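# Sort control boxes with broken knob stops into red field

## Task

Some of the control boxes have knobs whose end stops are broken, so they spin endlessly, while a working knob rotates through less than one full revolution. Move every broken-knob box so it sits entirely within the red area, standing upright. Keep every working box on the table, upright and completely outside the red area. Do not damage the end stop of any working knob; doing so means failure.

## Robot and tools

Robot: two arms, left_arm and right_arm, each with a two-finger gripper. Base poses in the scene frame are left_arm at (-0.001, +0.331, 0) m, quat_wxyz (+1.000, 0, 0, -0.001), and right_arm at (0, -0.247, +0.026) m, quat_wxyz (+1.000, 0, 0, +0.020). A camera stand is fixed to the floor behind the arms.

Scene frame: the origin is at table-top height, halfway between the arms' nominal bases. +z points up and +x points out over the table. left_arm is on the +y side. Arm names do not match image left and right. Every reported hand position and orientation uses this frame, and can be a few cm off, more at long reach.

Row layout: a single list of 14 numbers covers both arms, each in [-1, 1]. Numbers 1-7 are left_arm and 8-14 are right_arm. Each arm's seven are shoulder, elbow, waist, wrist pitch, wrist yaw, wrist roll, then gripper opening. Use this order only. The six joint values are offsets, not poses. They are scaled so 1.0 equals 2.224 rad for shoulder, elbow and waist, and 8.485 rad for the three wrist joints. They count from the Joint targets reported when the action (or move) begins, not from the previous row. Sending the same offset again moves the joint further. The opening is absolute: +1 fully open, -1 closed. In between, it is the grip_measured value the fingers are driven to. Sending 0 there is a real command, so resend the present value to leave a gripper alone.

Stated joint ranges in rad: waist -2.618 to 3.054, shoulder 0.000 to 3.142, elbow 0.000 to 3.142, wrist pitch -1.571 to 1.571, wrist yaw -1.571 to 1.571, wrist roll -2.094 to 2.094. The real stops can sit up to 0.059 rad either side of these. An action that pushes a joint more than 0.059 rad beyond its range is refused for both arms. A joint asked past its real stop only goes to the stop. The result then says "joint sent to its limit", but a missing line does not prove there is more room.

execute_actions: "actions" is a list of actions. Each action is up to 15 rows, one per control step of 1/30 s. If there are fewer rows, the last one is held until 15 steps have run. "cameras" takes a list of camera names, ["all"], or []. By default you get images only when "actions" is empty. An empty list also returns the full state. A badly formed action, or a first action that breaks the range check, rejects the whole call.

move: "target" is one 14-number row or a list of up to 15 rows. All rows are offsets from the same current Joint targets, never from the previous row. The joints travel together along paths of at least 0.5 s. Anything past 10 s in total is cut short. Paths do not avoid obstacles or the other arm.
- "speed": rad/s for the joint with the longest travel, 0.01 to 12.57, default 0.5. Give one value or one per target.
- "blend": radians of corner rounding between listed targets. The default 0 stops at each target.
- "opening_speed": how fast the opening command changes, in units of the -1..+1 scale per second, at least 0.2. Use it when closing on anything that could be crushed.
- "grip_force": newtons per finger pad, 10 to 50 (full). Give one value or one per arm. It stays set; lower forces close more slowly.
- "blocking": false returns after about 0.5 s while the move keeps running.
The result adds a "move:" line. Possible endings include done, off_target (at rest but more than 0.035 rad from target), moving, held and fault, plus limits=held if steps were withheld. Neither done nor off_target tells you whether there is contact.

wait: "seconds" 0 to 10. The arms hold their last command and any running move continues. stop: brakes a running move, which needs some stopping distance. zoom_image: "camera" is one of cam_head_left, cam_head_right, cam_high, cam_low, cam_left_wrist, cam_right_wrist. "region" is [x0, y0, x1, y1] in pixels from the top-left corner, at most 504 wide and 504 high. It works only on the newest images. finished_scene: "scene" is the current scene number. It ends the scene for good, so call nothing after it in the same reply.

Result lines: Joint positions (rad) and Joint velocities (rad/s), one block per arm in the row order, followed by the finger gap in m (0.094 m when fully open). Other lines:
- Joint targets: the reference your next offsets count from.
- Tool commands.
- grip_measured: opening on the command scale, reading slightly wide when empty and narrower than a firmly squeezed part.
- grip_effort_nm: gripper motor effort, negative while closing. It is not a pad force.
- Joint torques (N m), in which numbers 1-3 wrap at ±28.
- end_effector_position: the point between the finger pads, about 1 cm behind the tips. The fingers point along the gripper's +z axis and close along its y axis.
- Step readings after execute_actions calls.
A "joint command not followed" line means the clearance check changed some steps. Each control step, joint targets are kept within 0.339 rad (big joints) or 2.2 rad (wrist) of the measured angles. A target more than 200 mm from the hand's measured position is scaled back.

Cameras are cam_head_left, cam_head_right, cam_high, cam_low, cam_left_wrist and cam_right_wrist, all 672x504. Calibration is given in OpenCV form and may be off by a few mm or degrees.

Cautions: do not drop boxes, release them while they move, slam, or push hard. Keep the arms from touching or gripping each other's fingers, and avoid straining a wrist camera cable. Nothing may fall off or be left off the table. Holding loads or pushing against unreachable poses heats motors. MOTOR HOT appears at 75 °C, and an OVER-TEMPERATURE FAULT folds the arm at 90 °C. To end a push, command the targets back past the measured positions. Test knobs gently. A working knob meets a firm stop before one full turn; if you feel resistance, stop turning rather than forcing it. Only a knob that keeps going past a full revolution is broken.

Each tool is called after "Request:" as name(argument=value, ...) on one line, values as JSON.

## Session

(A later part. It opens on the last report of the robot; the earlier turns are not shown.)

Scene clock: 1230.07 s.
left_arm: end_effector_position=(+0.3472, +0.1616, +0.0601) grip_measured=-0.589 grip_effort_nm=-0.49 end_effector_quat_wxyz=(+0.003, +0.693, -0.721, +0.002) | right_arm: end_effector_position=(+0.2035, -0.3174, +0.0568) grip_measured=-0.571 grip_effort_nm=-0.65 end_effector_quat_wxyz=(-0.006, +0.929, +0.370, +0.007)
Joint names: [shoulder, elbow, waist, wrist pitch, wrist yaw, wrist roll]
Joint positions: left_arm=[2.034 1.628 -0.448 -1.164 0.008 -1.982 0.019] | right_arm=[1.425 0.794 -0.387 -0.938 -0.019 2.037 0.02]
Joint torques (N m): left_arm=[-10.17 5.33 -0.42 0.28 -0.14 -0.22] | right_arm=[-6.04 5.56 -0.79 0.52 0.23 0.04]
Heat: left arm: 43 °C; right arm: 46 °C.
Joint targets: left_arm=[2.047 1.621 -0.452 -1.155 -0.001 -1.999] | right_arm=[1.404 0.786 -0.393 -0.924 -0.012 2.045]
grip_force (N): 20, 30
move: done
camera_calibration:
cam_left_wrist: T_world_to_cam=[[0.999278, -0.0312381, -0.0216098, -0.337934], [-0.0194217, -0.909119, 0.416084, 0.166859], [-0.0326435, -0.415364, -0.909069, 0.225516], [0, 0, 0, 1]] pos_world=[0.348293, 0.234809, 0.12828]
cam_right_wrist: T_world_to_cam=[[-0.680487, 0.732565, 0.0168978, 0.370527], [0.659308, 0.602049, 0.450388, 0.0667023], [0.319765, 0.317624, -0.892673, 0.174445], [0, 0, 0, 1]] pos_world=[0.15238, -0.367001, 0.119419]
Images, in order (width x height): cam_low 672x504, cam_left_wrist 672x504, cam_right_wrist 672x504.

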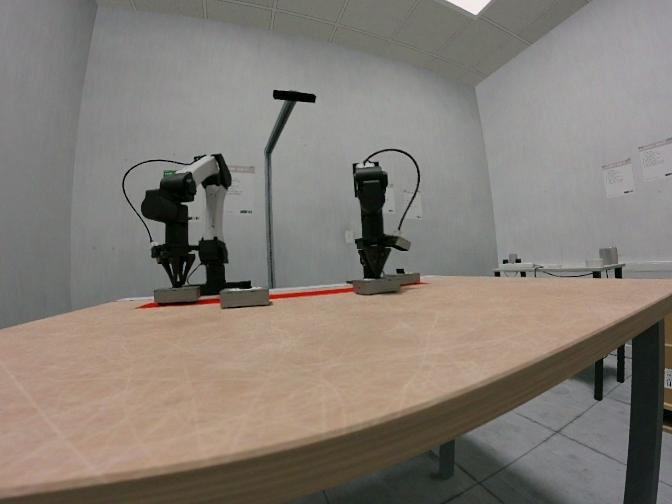

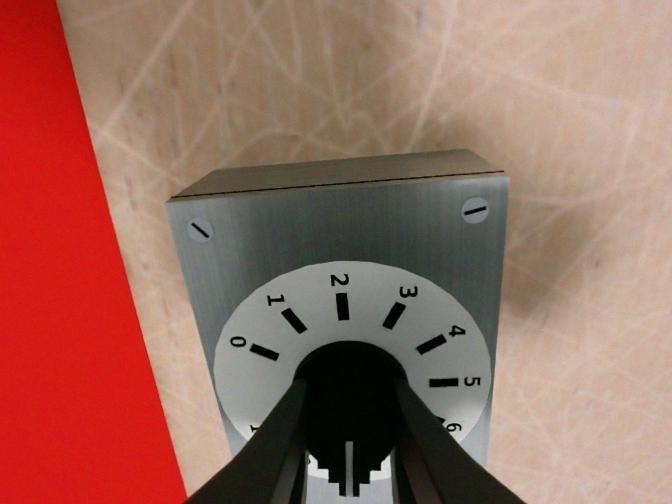

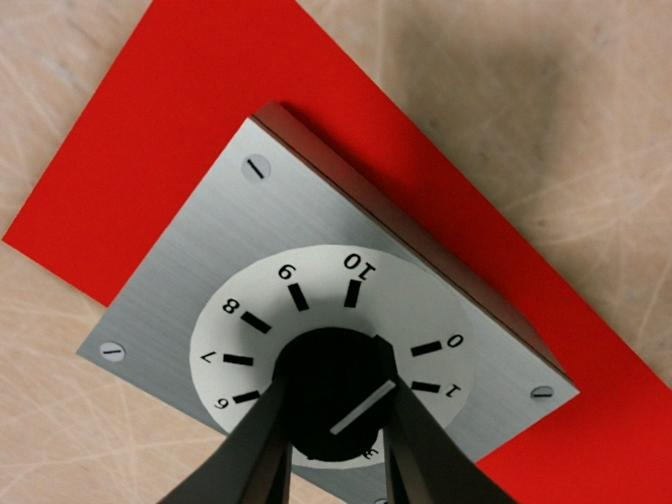

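Request:
move(target=[0, 0, 0, 0, 0, 0.1179, -0.7, 0, -0.0063, 0, 0.0017, 0, 0, -0.75], speed=0.6, cameras=["cam_left_wrist", "cam_right_wrist", "cam_low"])

Request:
move(target=[0, 0, 0, 0, 0, 0.0530, -0.7, 0, -0.0045, 0, 0.0010, 0, 0, -0.75], speed=0.5, cameras=["cam_left_wrist", "cam_right_wrist", "cam_low"])

Request:
zoom_image(camera="cam_low", region=[130, 230, 220, 320])

Scene clock: 1240.57 s.
left_arm: end_effector_position=(+0.3473, +0.1616, +0.0601) grip_measured=-0.589 grip_effort_nm=-0.51 end_effector_quat_wxyz=(-0.002, -0.278, +0.961, -0.003) | right_arm: end_effector_position=(+0.2026, -0.3171, +0.0537) grip_measured=-0.571 grip_effort_nm=-0.65 end_effector_quat_wxyz=(-0.006, +0.929, +0.370, +0.007)
Joint names: [shoulder, elbow, waist, wrist pitch, wrist yaw, wrist roll]
Joint positions: left_arm=[2.034 1.628 -0.448 -1.164 0.008 -1.013 0.019] | right_arm=[1.425 0.781 -0.387 -0.923 -0.019 2.037 0.02]
Joint torques (N m): left_arm=[-10.24 5.38 -0.43 0.34 -0.14 0.1] | right_arm=[-5.98 5.42 -0.73 0.52 0.21 0.05]
Heat: left arm: 43 °C; right arm: 46 °C.
Joint targets: left_arm=[2.047 1.621 -0.452 -1.155 -0.001 -0.999] | right_arm=[1.404 0.772 -0.393 -0.909 -0.012 2.045]
grip_force (N): 20, 30
move: done
camera_calibration:
cam_left_wrist: T_world_to_cam=[[0.540485, -0.841236, -0.0140369, -0.048312], [-0.76247, -0.496796, 0.414528, 0.358341], [-0.355689, -0.213343, -0.909928, 0.305082], [0, 0, 0, 1]] pos_world=[0.407851, 0.202468, 0.128382]
cam_right_wrist: T_world_to_cam=[[-0.680461, 0.732613, 0.0158397, 0.369743], [0.658854, 0.602205, 0.450843, 0.0686349], [0.320755, 0.317217, -0.892463, 0.171459], [0, 0, 0, 1]] pos_world=[0.151379, -0.366601, 0.116221]
Images, in order (width x height): cam_low 672x504, cam_left_wrist 672x504, cam_right_wrist 672x504.

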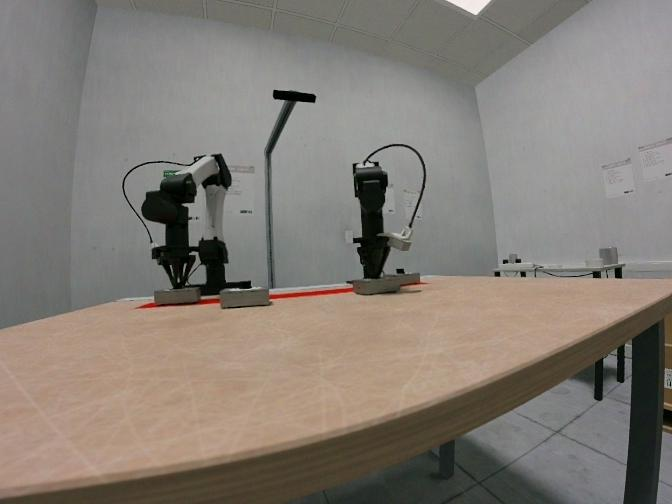

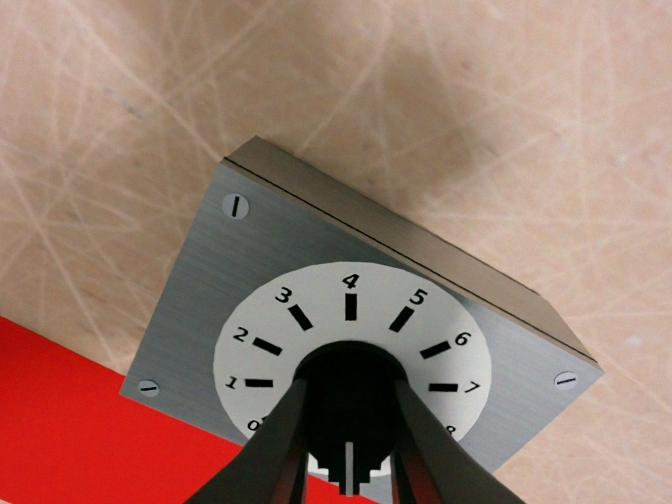

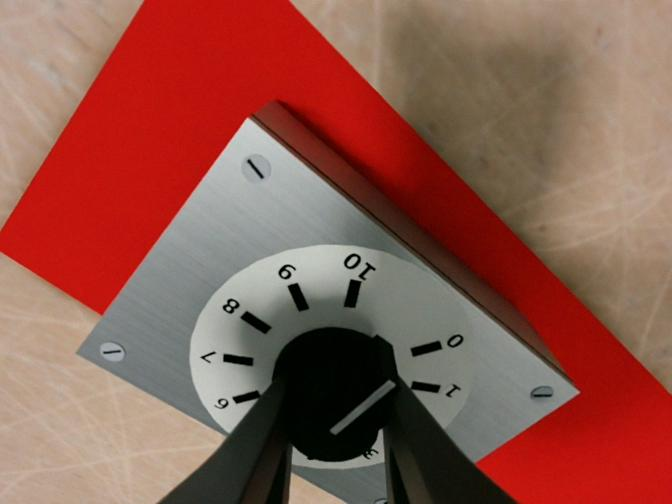

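Scene clock: 1242.23 s.
left_arm: end_effector_position=(+0.3494, +0.1631, +0.0601) grip_measured=-0.590 grip_effort_nm=-0.51 end_effector_quat_wxyz=(+0.004, -0.062, +0.998, +0.001) | right_arm: end_effector_position=(+0.2032, -0.3173, +0.0533) grip_measured=-0.571 grip_effort_nm=-0.65 end_effector_quat_wxyz=(-0.003, +0.929, +0.370, +0.010)
Joint names: [shoulder, elbow, waist, wrist pitch, wrist yaw, wrist roll]
Joint positions: left_arm=[2.034 1.628 -0.448 -1.159 -0.006 -0.574 0.019] | right_arm=[1.421 0.776 -0.387 -0.914 -0.019 2.037 0.02]
Joint torques (N m): left_arm=[-10.25 5.41 -0.42 0.32 -0.01 0.2] | right_arm=[-5.59 4.88 -0.79 0.53 0.2 0.03]
Heat: left arm: 44 °C; right arm: 46 °C.
Joint targets: left_arm=[2.047 1.621 -0.452 -1.155 -0.001 -0.549] | right_arm=[1.405 0.762 -0.393 -0.901 -0.012 2.044]
grip_force (N): 20, 30
move: done
camera_calibration:
cam_left_wrist: T_world_to_cam=[[0.131883, -0.991054, -0.0204844, 0.11939], [-0.906802, -0.128967, 0.401345, 0.352028], [-0.400396, -0.0343552, -0.915698, 0.292932], [0, 0, 0, 1]] pos_world=[0.420763, 0.173786, 0.129398]
cam_right_wrist: T_world_to_cam=[[-0.680568, 0.732629, 0.00907221, 0.370764], [0.655596, 0.603387, 0.454003, 0.0693929], [0.327141, 0.314927, -0.890954, 0.168917], [0, 0, 0, 1]] pos_world=[0.151576, -0.3667, 0.115629]
Images, in order (width x height): cam_low 672x504, cam_left_wrist 672x504, cam_right_wrist 672x504.

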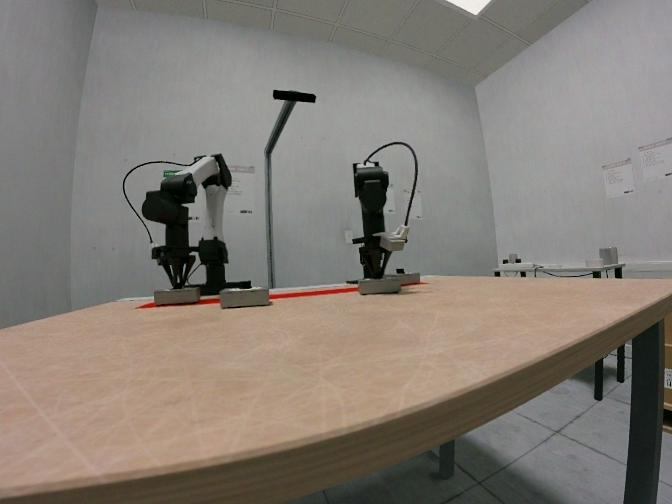

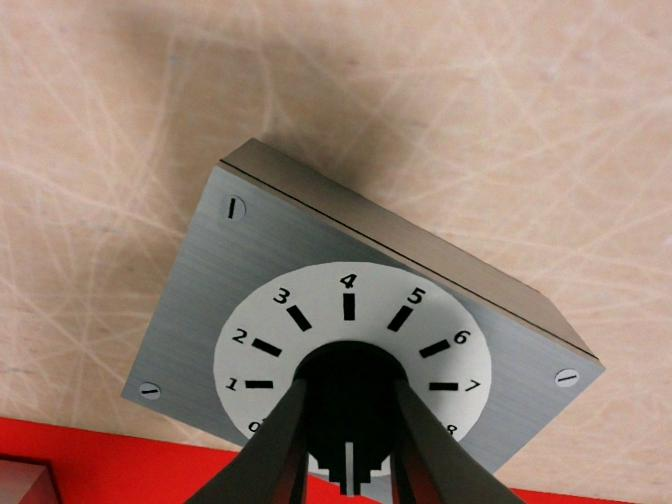

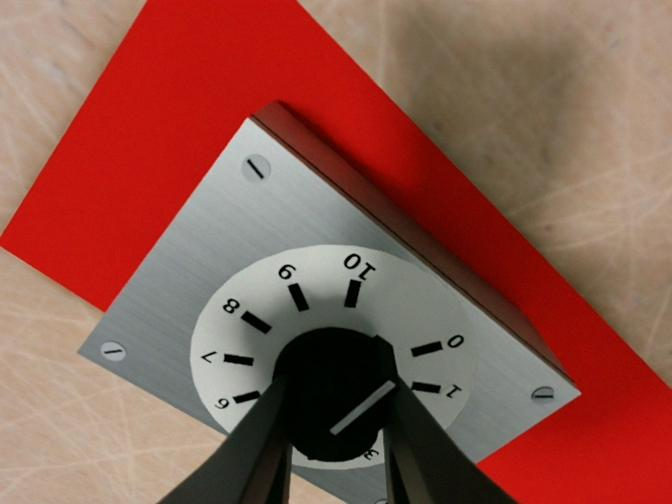

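Scaled by 5.600 from the camera's 672x504 image, which has a finer 960x720 frame.

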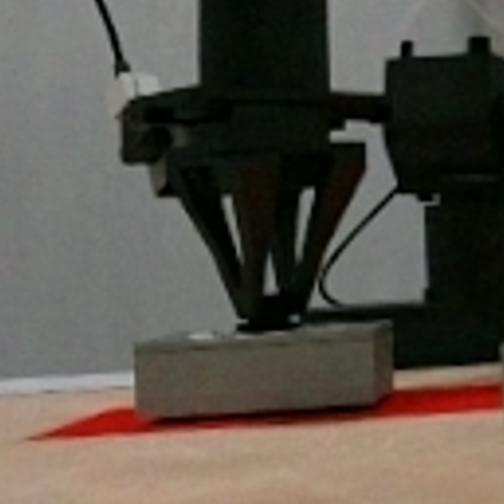

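Request:
move(target=[[0, 0, 0, 0, 0, 0, 0.1, 0, 0, 0, 0, 0, 0, 0.1], [-0.0220, 0.0567, 0, -0.0157, 0, 0, 0.1, -0.0207, 0.0764, 0, -0.0250, 0, 0, 0.1], [-0.0220, 0.0567, 0, -0.0157, 0, 0, 0.1, 0.2181, 0.3206, 0.2900, -0.0303, 0, -0.1348, 0.1], [-0.0220, 0.0567, 0, -0.0157, 0, 0, 0.1, 0.2374, 0.2535, 0.2900, -0.0081, 0, -0.1348, -0.7]], speed=0.6, blend=[0, 0.02, 0.02, 0], grip_force=[20, 20], cameras=["all"])

Scene clock: 1276.67 s.
left_arm: end_effector_position=(+0.3482, +0.1635, +0.0899) grip_measured=+0.098 grip_effort_nm=0.06 end_effector_quat_wxyz=(+0.001, -0.057, +0.998, +0.002) | right_arm: end_effector_position=(+0.3313, -0.1447, +0.0510) grip_measured=-0.405 grip_effort_nm=-0.44 end_effector_quat_wxyz=(-0.009, +0.304, +0.953, +0.005)
Joint names: [shoulder, elbow, waist, wrist pitch, wrist yaw, wrist roll]
Joint positions: left_arm=[2.022 1.73 -0.448 -1.278 -0.004 -0.564 0.052] | right_arm=[1.93 1.334 0.251 -0.984 -0.019 0.907 0.028]
Joint torques (N m): left_arm=[-13.42 7.39 -0.42 0.16 -0.02 0.09] | right_arm=[-8.65 5.7 -0.06 0.57 0.19 -0.09]
Heat: left arm: 46 °C; right arm: 45 °C.
Joint targets: left_arm=[1.997 1.747 -0.452 -1.289 -0.001 -0.549] | right_arm=[1.933 1.326 0.252 -0.970 -0.012 0.901]
grip_force (N): 20, 20
move: done
camera_calibration:
cam_left_wrist: T_world_to_cam=[[0.121173, -0.992368, -0.0228724, 0.124677], [-0.905668, -0.119959, 0.406664, 0.336665], [-0.406304, -0.0285617, -0.913292, 0.320652], [0, 0, 0, 1]] pos_world=[0.420081, 0.17327, 0.158791]
cam_right_wrist: T_world_to_cam=[[-0.585788, -0.81044, 0.00631507, 0.0770007], [-0.720857, 0.524567, 0.452985, 0.326969], [-0.370429, 0.2608, -0.891496, 0.293921], [0, 0, 0, 1]] pos_world=[0.389681, -0.185767, 0.113432]

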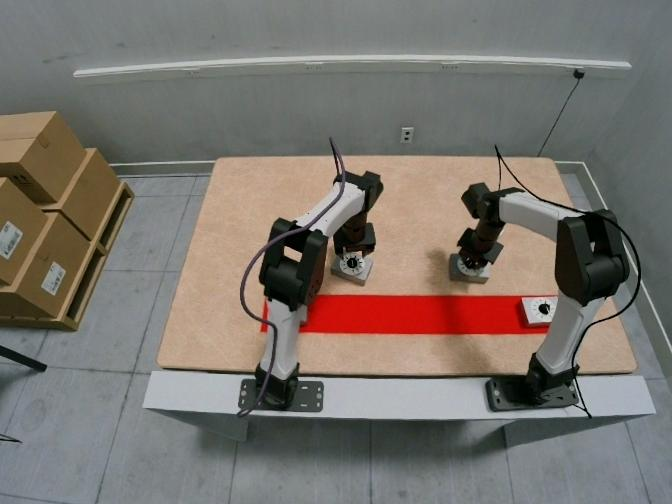

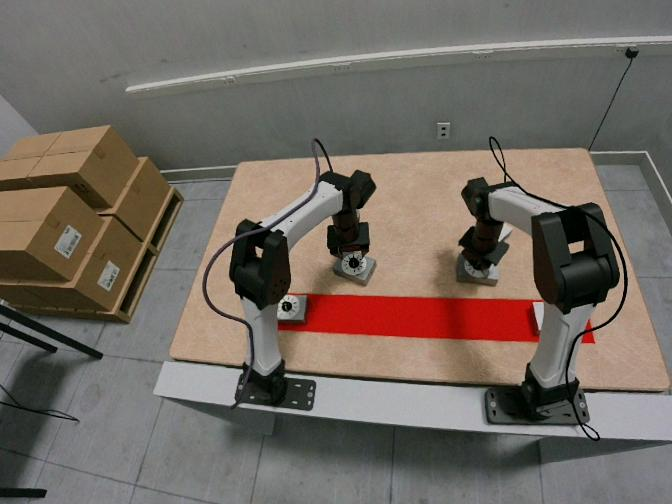

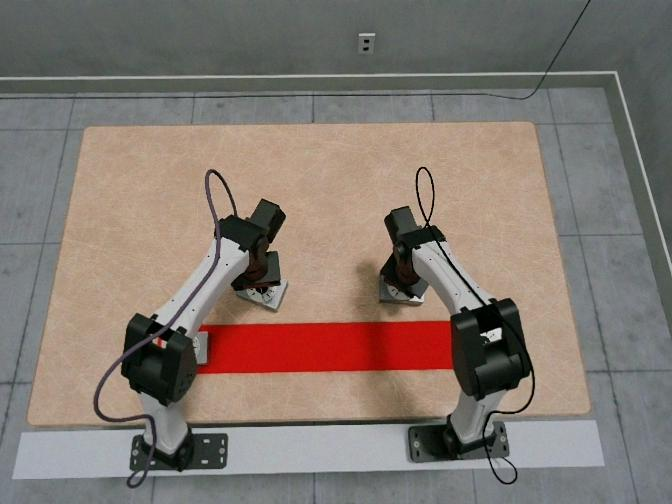

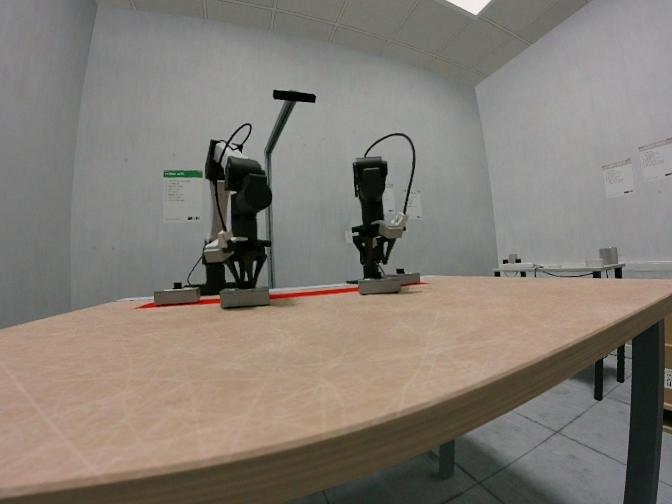

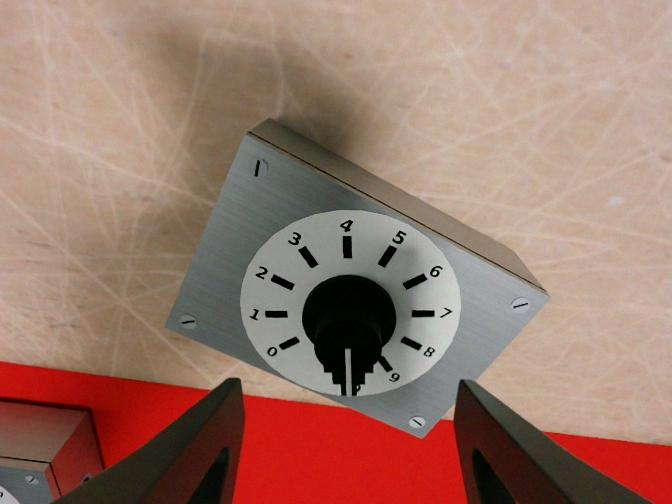

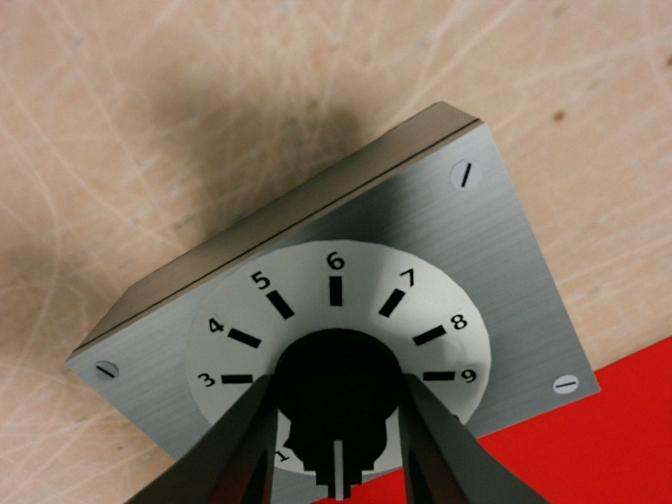

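Request:
move(target=[[0, 0, 0, 0, 0, 0, 0.1, 0, 0, 0, 0, 0, 0, -0.2], [0, 0, 0, 0, 0, 0, 0.1, 0, 0.0193, 0, -0.0050, 0, 0, -0.7]], speed=0.3, grip_force=[20, 20], cameras=["cam_right_wrist"])

Request:
move(target=[0, 0, 0, 0, 0, 0, 0.1, 0, 0, 0, 0, 0, -0.0471, -0.7], speed=0.4, cameras=["cam_right_wrist"])

Scene clock: 1290.87 s.
left_arm: end_effector_position=(+0.3482, +0.1635, +0.0899) grip_measured=+0.098 grip_effort_nm=0.06 end_effector_quat_wxyz=(+0.001, -0.057, +0.998, +0.002) | right_arm: end_effector_position=(+0.3314, -0.1446, +0.0542) grip_measured=-0.605 grip_effort_nm=-0.46 end_effector_quat_wxyz=(-0.011, +0.303, +0.953, +0.004)
Joint names: [shoulder, elbow, waist, wrist pitch, wrist yaw, wrist roll]
Joint positions: left_arm=[2.022 1.73 -0.448 -1.278 -0.004 -0.564 0.052] | right_arm=[1.93 1.348 0.251 -1.002 -0.019 0.906 0.019]
Joint torques (N m): left_arm=[-13.42 7.38 -0.42 0.16 -0.02 0.1] | right_arm=[-8.66 8.35 -0.02 0.32 0.22 -0.08]
Heat: left arm: 48 °C; right arm: 47 °C.
Joint targets: left_arm=[1.997 1.747 -0.452 -1.289 -0.001 -0.549] | right_arm=[1.933 1.369 0.252 -1.012 -0.011 0.901]
grip_force (N): 20, 20
move: done
camera_calibration:
cam_right_wrist: T_world_to_cam=[[-0.585146, -0.810874, 0.00940053, 0.0766313], [-0.719366, 0.524393, 0.455549, 0.324856], [-0.374322, 0.2598, -0.890161, 0.297742], [0, 0, 0, 1]] pos_world=[0.389982, -0.185567, 0.11633]
Images, in order (width x height): cam_right_wrist 672x504.

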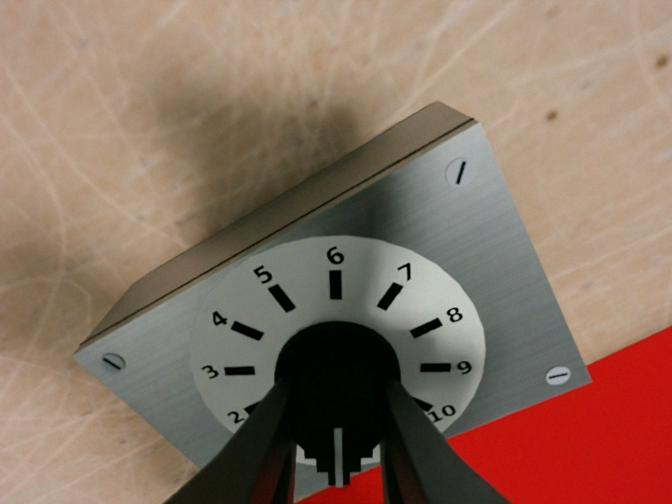

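Scene clock: 1292.67 s.
left_arm: end_effector_position=(+0.3482, +0.1635, +0.0899) grip_measured=+0.098 grip_effort_nm=0.06 end_effector_quat_wxyz=(+0.001, -0.057, +0.998, +0.002) | right_arm: end_effector_position=(+0.3312, -0.1446, +0.0542) grip_measured=-0.606 grip_effort_nm=-0.47 end_effector_quat_wxyz=(-0.010, +0.113, +0.994, +0.006)
Joint names: [shoulder, elbow, waist, wrist pitch, wrist yaw, wrist roll]
Joint positions: left_arm=[2.022 1.73 -0.448 -1.278 -0.004 -0.564 0.052] | right_arm=[1.93 1.348 0.251 -1.003 -0.019 0.517 0.019]
Joint torques (N m): left_arm=[-13.44 7.39 -0.43 0.16 -0.01 0.09] | right_arm=[-8.8 8.38 0.03 0.32 0.19 -0.22]
Heat: left arm: 48 °C; right arm: 48 °C.
Joint targets: left_arm=[1.997 1.747 -0.452 -1.289 -0.001 -0.549] | right_arm=[1.933 1.369 0.252 -1.012 -0.011 0.501]
grip_force (N): 20, 20
move: done
camera_calibration:
cam_right_wrist: T_world_to_cam=[[-0.233564, -0.972341, 0.000995489, -0.0628339], [-0.86611, 0.208511, 0.454286, 0.327798], [-0.441928, 0.105242, -0.890855, 0.297792], [0, 0, 0, 1]] pos_world=[0.400837, -0.160786, 0.116438]
Images, in order (width x height): cam_right_wrist 672x504.

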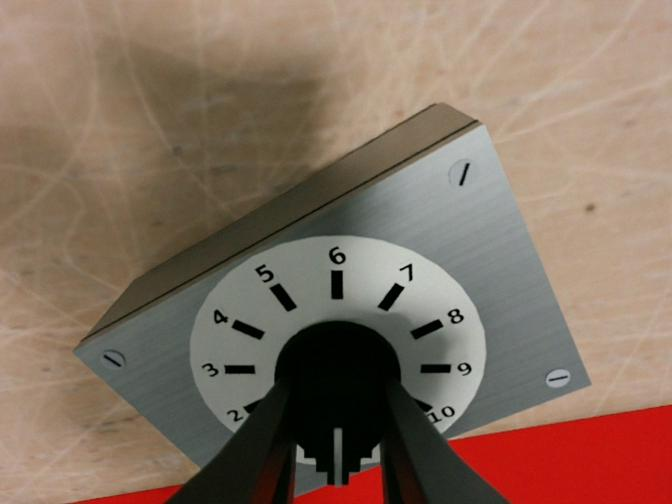

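Request:
move(target=[[0, 0, 0, 0, 0, 0, -0.1, 0, 0, 0, 0, 0, 0, -0.1], [0.0166, 0.0135, 0, -0.0030, 0, 0.0647, -0.1, -0.0342, 0.0364, 0, -0.0141, 0, -0.0590, -0.1]], speed=[0.5, 0.8], cameras=["cam_left_wrist", "cam_right_wrist", "cam_high"])

Scene clock: 1446.93 s.
left_arm: end_effector_position=(+0.3486, +0.1633, +0.0965) grip_measured=-0.098 grip_effort_nm=-0.14 end_effector_quat_wxyz=(+0.001, +0.215, +0.977, +0.002) | right_arm: end_effector_position=(+0.3305, -0.1448, +0.0897) grip_measured=-0.103 grip_effort_nm=0.17 end_effector_quat_wxyz=(-0.002, -0.141, +0.990, +0.009)
Joint names: [shoulder, elbow, waist, wrist pitch, wrist yaw, wrist roll]
Joint positions: left_arm=[2.022 1.756 -0.448 -1.304 -0.004 -0.017 0.042] | right_arm=[1.879 1.425 0.251 -1.119 -0.019 0.008 0.042]
Joint torques (N m): left_arm=[-10.28 7.68 -0.42 0.17 0.01 0.12] | right_arm=[-10.67 8.88 -0.03 0.3 0.17 -0.1]
Heat: left arm: 56 °C; right arm: 52 °C.
Joint targets: left_arm=[2.034 1.777 -0.452 -1.314 -0.001 0.000] | right_arm=[1.857 1.450 0.252 -1.132 -0.011 0.001]
grip_force (N): 20, 20
move: done
camera_calibration:
cam_left_wrist: T_world_to_cam=[[-0.412707, -0.910553, -0.0238014, 0.297464], [-0.835552, 0.36805, 0.407911, 0.230076], [-0.362665, 0.188235, -0.912711, 0.276167], [0, 0, 0, 1]] pos_world=[0.415162, 0.134193, 0.16529]
cam_right_wrist: T_world_to_cam=[[0.269769, -0.962885, -0.00876001, -0.227371], [-0.865135, -0.246357, 0.436863, 0.246495], [-0.422807, -0.110273, -0.899485, 0.292405], [0, 0, 0, 1]] pos_world=[0.39822, -0.125962, 0.153338]
Images, in order (width x height): cam_high 672x504, cam_left_wrist 672x504, cam_right_wrist 672x504.

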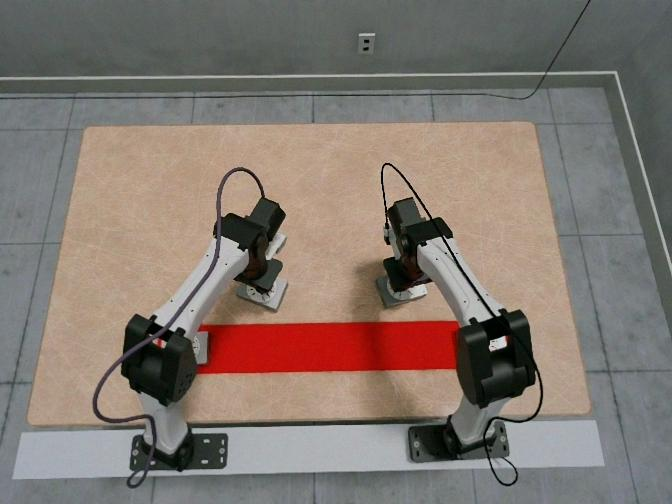

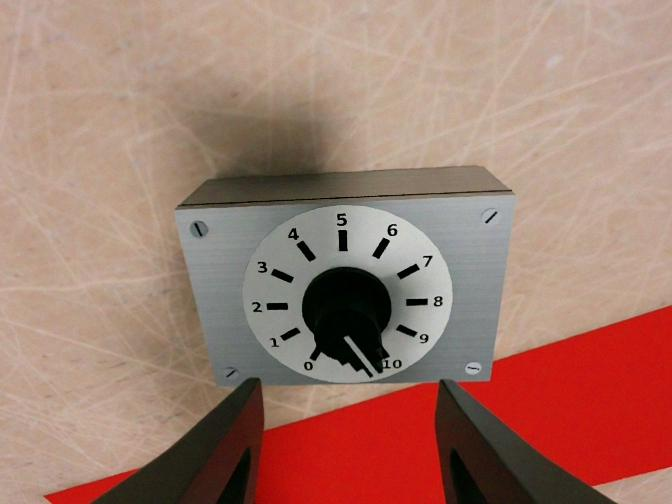

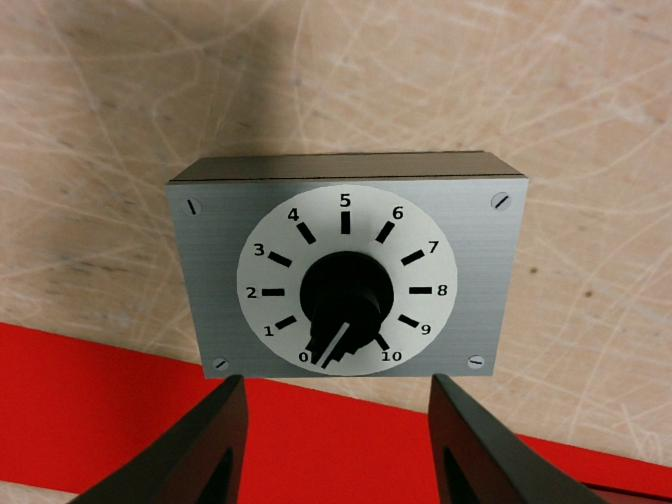

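Request:
move(target=[[0, 0, 0, 0, 0, 0, -0.1, 0, 0, 0, 0, 0, 0, -0.1], [0.0096, -0.0631, 0.0014, 0.0180, 0, -0.0569, -0.7, 0.0354, -0.0513, -0.0092, 0.0179, 0, 0.0509, -0.7], [0.0096, -0.0631, 0.0014, 0.0180, 0, -0.1394, -0.7, 0.0354, -0.0513, -0.0092, 0.0179, 0, 0.1334, -0.7]], speed=[1.0, 0.6, 1.0], cameras=["cam_left_wrist", "cam_right_wrist"])

Scene clock: 1473.90 s.
left_arm: end_effector_position=(+0.3501, +0.1632, +0.0619) grip_measured=-0.591 grip_effort_nm=-0.51 end_effector_quat_wxyz=(+0.003, -0.351, +0.937, +0.002) | right_arm: end_effector_position=(+0.3353, -0.1468, +0.0553) grip_measured=-0.606 grip_effort_nm=-0.47 end_effector_quat_wxyz=(-0.008, +0.411, +0.912, +0.011)
Joint names: [shoulder, elbow, waist, wrist pitch, wrist yaw, wrist roll]
Joint positions: left_arm=[2.04 1.645 -0.448 -1.174 -0.008 -1.166 0.019] | right_arm=[1.927 1.348 0.238 -0.991 -0.027 1.124 0.019]
Joint torques (N m): left_arm=[-10.06 5.3 -0.18 0.37 -0.01 -0.22] | right_arm=[-8.09 5.39 -0.77 0.55 0.28 0.06]
Heat: left arm: 53 °C; right arm: 54 °C.
Joint targets: left_arm=[2.056 1.637 -0.449 -1.162 -0.001 -1.183] | right_arm=[1.935 1.336 0.232 -0.980 -0.012 1.132]
grip_force (N): 20, 20
move: done
camera_calibration:
cam_left_wrist: T_world_to_cam=[[0.66222, -0.749002, -0.0214582, -0.105663], [-0.680201, -0.612909, 0.402081, 0.35152], [-0.314311, -0.25167, -0.915353, 0.300216], [0, 0, 0, 1]] pos_world=[0.403438, 0.211863, 0.131197]
cam_right_wrist: T_world_to_cam=[[-0.754858, -0.655884, -0.00212679, 0.157334], [-0.584356, 0.671057, 0.4563, 0.30453], [-0.297853, 0.345685, -0.889823, 0.28777], [0, 0, 0, 1]] pos_world=[0.382432, -0.200642, 0.117442]
Images, in order (width x height): cam_left_wrist 672x504, cam_right_wrist 672x504.

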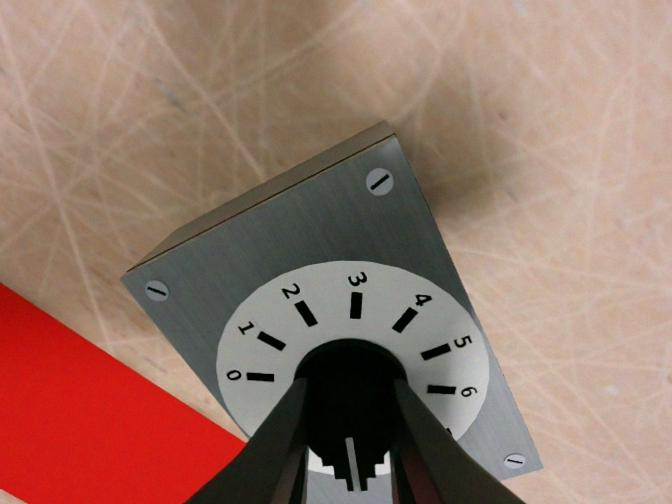

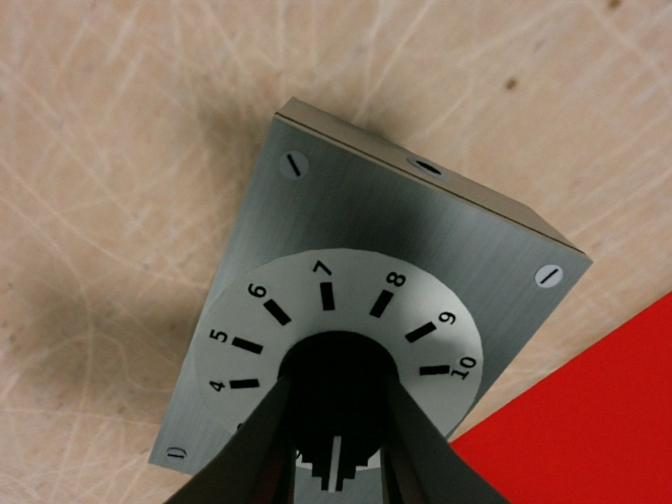

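Request:
move(target=[[0, 0, 0, 0, 0, 0, -0.75, 0, 0, 0, 0, 0, 0, -0.75], [-0.0186, 0.0234, 0, -0.0060, 0, 0, -0.75, -0.0173, 0.0255, 0, -0.0065, 0, 0, -0.75], [-0.1341, -0.1513, -0.0211, 0.0085, 0, -0.0290, -0.75, -0.1300, -0.1310, 0.0247, 0.0041, 0, 0.0254, -0.75], [-0.2442, -0.2750, -0.0423, 0.0121, 0, -0.0578, -0.75, -0.2266, -0.2288, 0.0509, 0.0035, 0, 0.0520, -0.75], [-0.2442, -0.2901, -0.0423, 0.0161, 0, -0.0578, -0.1, -0.2266, -0.2439, 0.0509, 0.0083, 0, 0.0520, -0.1], [-0.2545, -0.2212, -0.0423, -0.0038, 0, -0.0578, -0.1, -0.2434, -0.1779, 0.0509, -0.0124, 0, 0.0520, -0.1]], speed=[0.5, 0.3, 0.5, 0.5, 0.2, 0.5], blend=[0, 0.02, 0.06, 0, 0, 0], grip_force=[30, 30], cameras=["all"])

Request:
zoom_image(camera="cam_high", region=[130, 280, 330, 400])

Request:
zoom_image(camera="cam_high", region=[370, 280, 540, 400])

Request:
zoom_image(camera="cam_low", region=[120, 240, 460, 320])

Scene clock: 1541.87 s.
left_arm: end_effector_position=(+0.2195, +0.1999, +0.0956) grip_measured=-0.102 grip_effort_nm=0.06 end_effector_quat_wxyz=(+0.006, -0.530, +0.848, -0.007) | right_arm: end_effector_position=(+0.2068, -0.1603, +0.0907) grip_measured=-0.103 grip_effort_nm=0.17 end_effector_quat_wxyz=(-0.006, +0.560, +0.829, +0.012)
Joint names: [shoulder, elbow, waist, wrist pitch, wrist yaw, wrist roll]
Joint positions: left_arm=[1.502 1.13 -0.538 -1.181 -0.004 -1.657 0.042] | right_arm=[1.405 0.919 0.339 -1.071 -0.024 1.566 0.042]
Joint torques (N m): left_arm=[-7.35 7.12 -0.5 0.12 -0.05 -0.22] | right_arm=[-5.2 8.59 0.4 0.3 0.26 0.07]
Heat: left arm: 53 °C; right arm: 49 °C.
Joint targets: left_arm=[1.490 1.145 -0.543 -1.193 -0.001 -1.673] | right_arm=[1.394 0.940 0.345 -1.085 -0.012 1.573]
grip_force (N): 30, 30
move: done
camera_calibration:
cam_left_wrist: T_world_to_cam=[[0.902361, -0.430979, -0.00162835, -0.109183], [-0.392994, -0.824369, 0.407397, 0.250348], [-0.176922, -0.366979, -0.91325, 0.29199], [0, 0, 0, 1]] pos_world=[0.248568, 0.266478, 0.164491]
cam_right_wrist: T_world_to_cam=[[-0.930989, -0.365033, -0.00320095, 0.134716], [-0.326121, 0.827745, 0.456599, 0.194106], [-0.164024, 0.426133, -0.889667, 0.270934], [0, 0, 0, 1]] pos_world=[0.233161, -0.226948, 0.152844]

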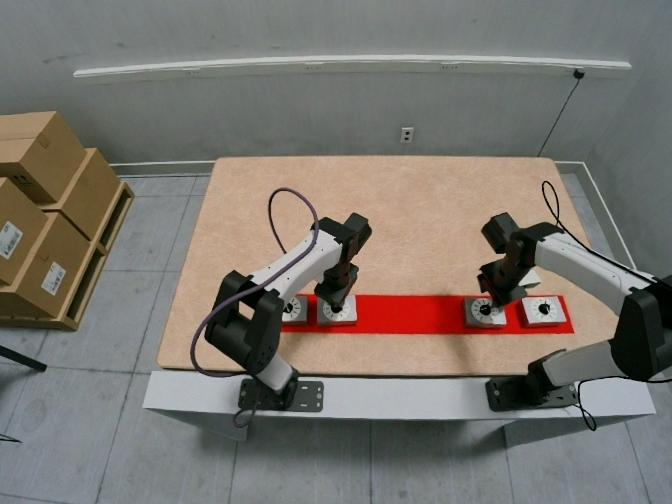

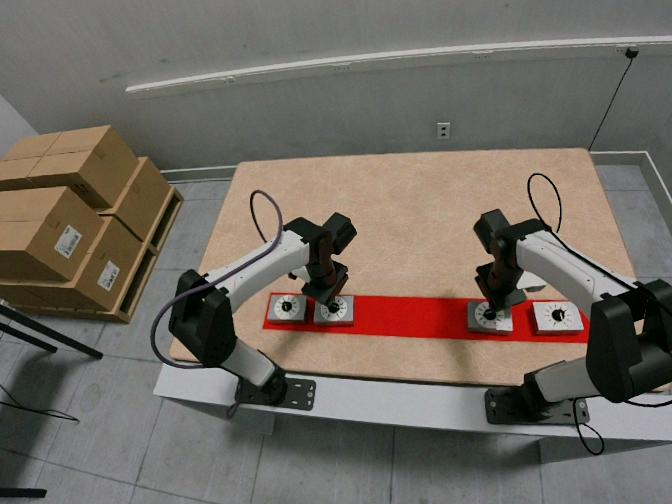

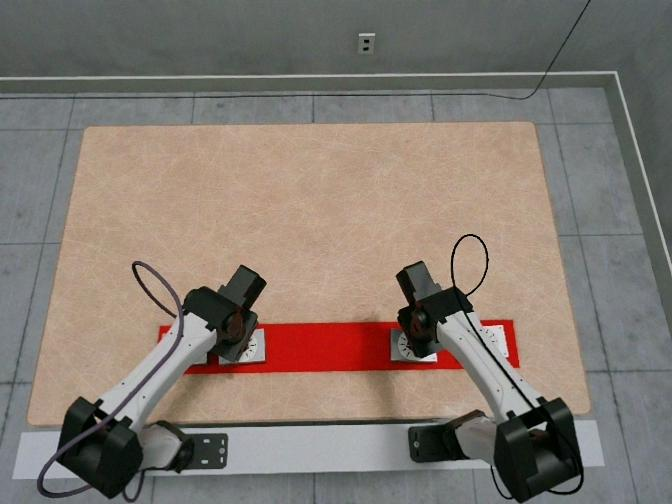

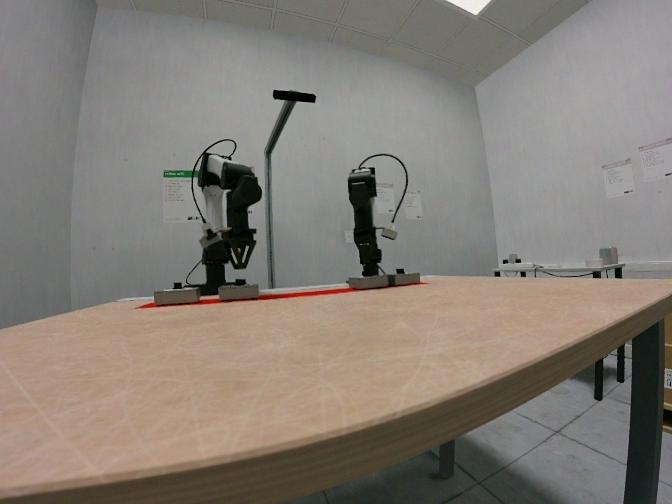

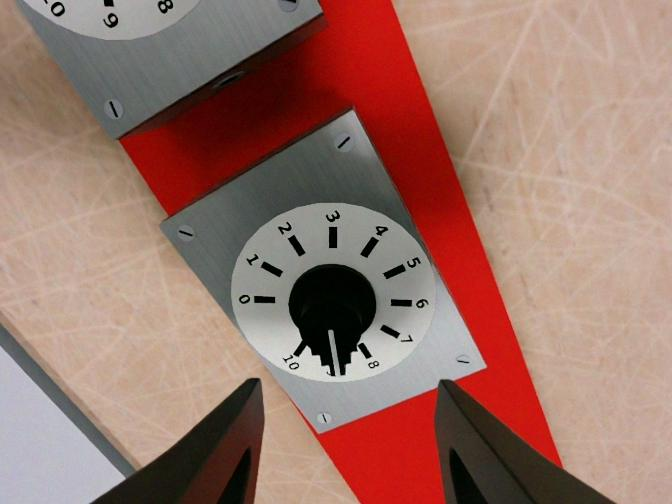

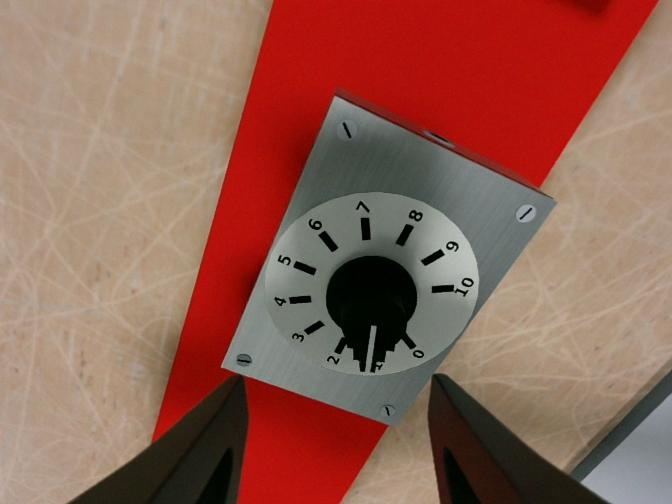

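Scaled by 2.520 from the camera's 672x504 image, which has a finer 960x720 frame.

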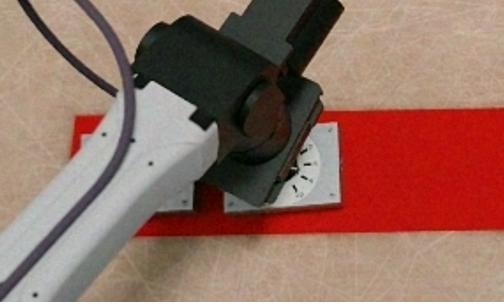

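Scaled by 2.965 from the camera's 672x504 image, which has a finer 960x720 frame.

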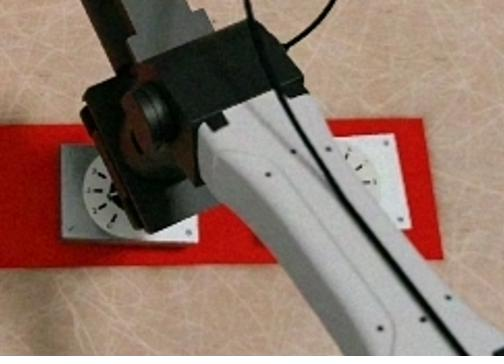

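Scaled by 1.482 from the camera's 672x504 image, which has a finer 960x720 frame.

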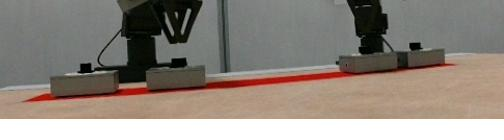

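Request:
move(target=[[0.0108, -0.0360, 0.0080, 0.0098, 0, -0.0152, -0.1, 0.0094, -0.0385, -0.0085, 0.0102, 0, 0.0107, -0.1], [0.0215, -0.0719, 0.0080, 0.0196, 0, -0.0152, -0.7, 0.0188, -0.0770, -0.0085, 0.0203, 0, 0.0107, -0.7]], speed=[0.6, 0.4], blend=[0.03, 0], grip_force=[30, 30], cameras=["cam_left_wrist", "cam_right_wrist"])

Request:
wait(seconds=0)

Scene clock: 1740.60 s.
left_arm: end_effector_position=(+0.2162, +0.2034, +0.0561) grip_measured=-0.598 grip_effort_nm=-0.70 end_effector_quat_wxyz=(+0.003, -0.586, +0.810, -0.002) | right_arm: end_effector_position=(+0.1986, -0.1652, +0.0522) grip_measured=-0.613 grip_effort_nm=-0.62 end_effector_quat_wxyz=(-0.009, +0.599, +0.800, +0.007)
Joint names: [shoulder, elbow, waist, wrist pitch, wrist yaw, wrist roll]
Joint positions: left_arm=[1.528 0.993 -0.532 -1.03 -0.003 -1.786 0.019] | right_arm=[1.431 0.779 0.332 -0.916 -0.024 1.657 0.018]
Joint torques (N m): left_arm=[-5.45 5.07 0.44 0.25 -0.05 -0.22] | right_arm=[-3.84 5.38 -0.79 0.45 0.27 0.06]
Heat: left arm: 47 °C; right arm: 45 °C.
Joint targets: left_arm=[1.537 0.985 -0.525 -1.027 -0.001 -1.802] | right_arm=[1.436 0.769 0.326 -0.913 -0.012 1.664]
grip_force (N): 30, 30
move: done
camera_calibration:
cam_left_wrist: T_world_to_cam=[[0.951839, -0.306348, -0.0123571, -0.140177], [-0.274961, -0.870763, 0.407636, 0.251929], [-0.135638, -0.384606, -0.913061, 0.251153], [0, 0, 0, 1]] pos_world=[0.236762, 0.273023, 0.124891]
cam_right_wrist: T_world_to_cam=[[-0.961993, -0.272904, 0.00966854, 0.1459], [-0.23865, 0.857401, 0.455971, 0.200649], [-0.132726, 0.436334, -0.889942, 0.232859], [0, 0, 0, 1]] pos_world=[0.219146, -0.233824, 0.11433]
Images, in order (width x height): cam_left_wrist 672x504, cam_right_wrist 672x504.

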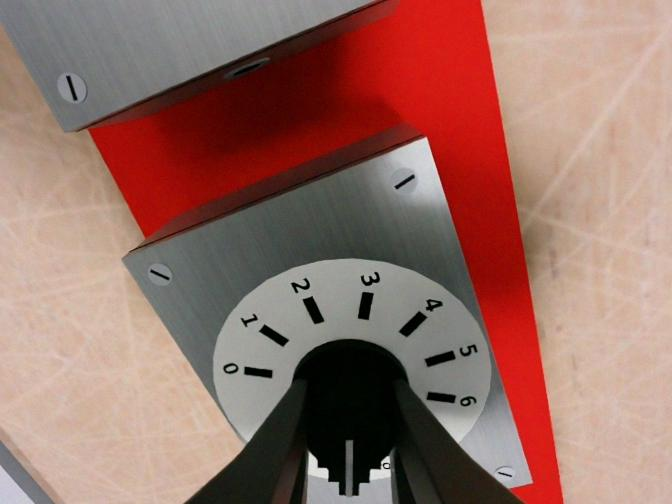

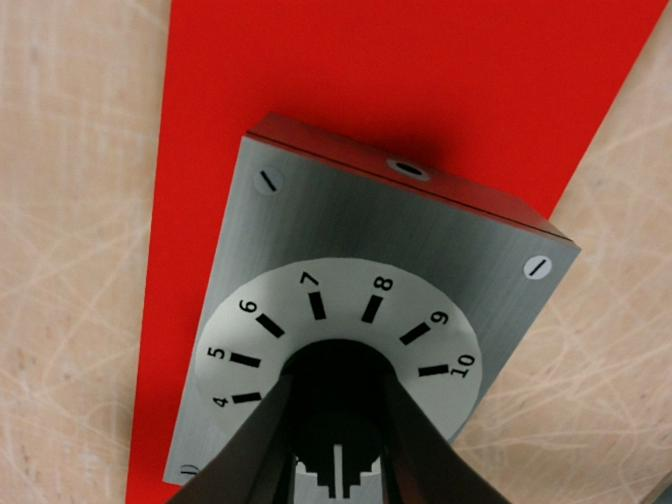

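Scene clock: 1740.60 s.
left_arm: end_effector_position=(+0.2162, +0.2034, +0.0561) grip_measured=-0.598 grip_effort_nm=-0.70 end_effector_quat_wxyz=(+0.003, -0.586, +0.810, -0.002) | right_arm: end_effector_position=(+0.1986, -0.1652, +0.0522) grip_measured=-0.613 grip_effort_nm=-0.62 end_effector_quat_wxyz=(-0.009, +0.599, +0.800, +0.007)
Joint names: [shoulder, elbow, waist, wrist pitch, wrist yaw, wrist roll]
Joint positions: left_arm=[1.528 0.993 -0.532 -1.03 -0.003 -1.786 0.019] | right_arm=[1.431 0.779 0.332 -0.916 -0.024 1.657 0.018]
Joint torques (N m): left_arm=[-5.45 5.07 0.44 0.25 -0.05 -0.22] | right_arm=[-3.84 5.38 -0.79 0.45 0.27 0.06]
Heat: left arm: 47 °C; right arm: 45 °C.
Joint targets: left_arm=[1.537 0.985 -0.525 -1.027 -0.001 -1.802] | right_arm=[1.436 0.769 0.326 -0.913 -0.012 1.664]
Tool commands: left_gripper/opening=-0.7 right_gripper/opening=-0.7
grip_force (N): 30, 30


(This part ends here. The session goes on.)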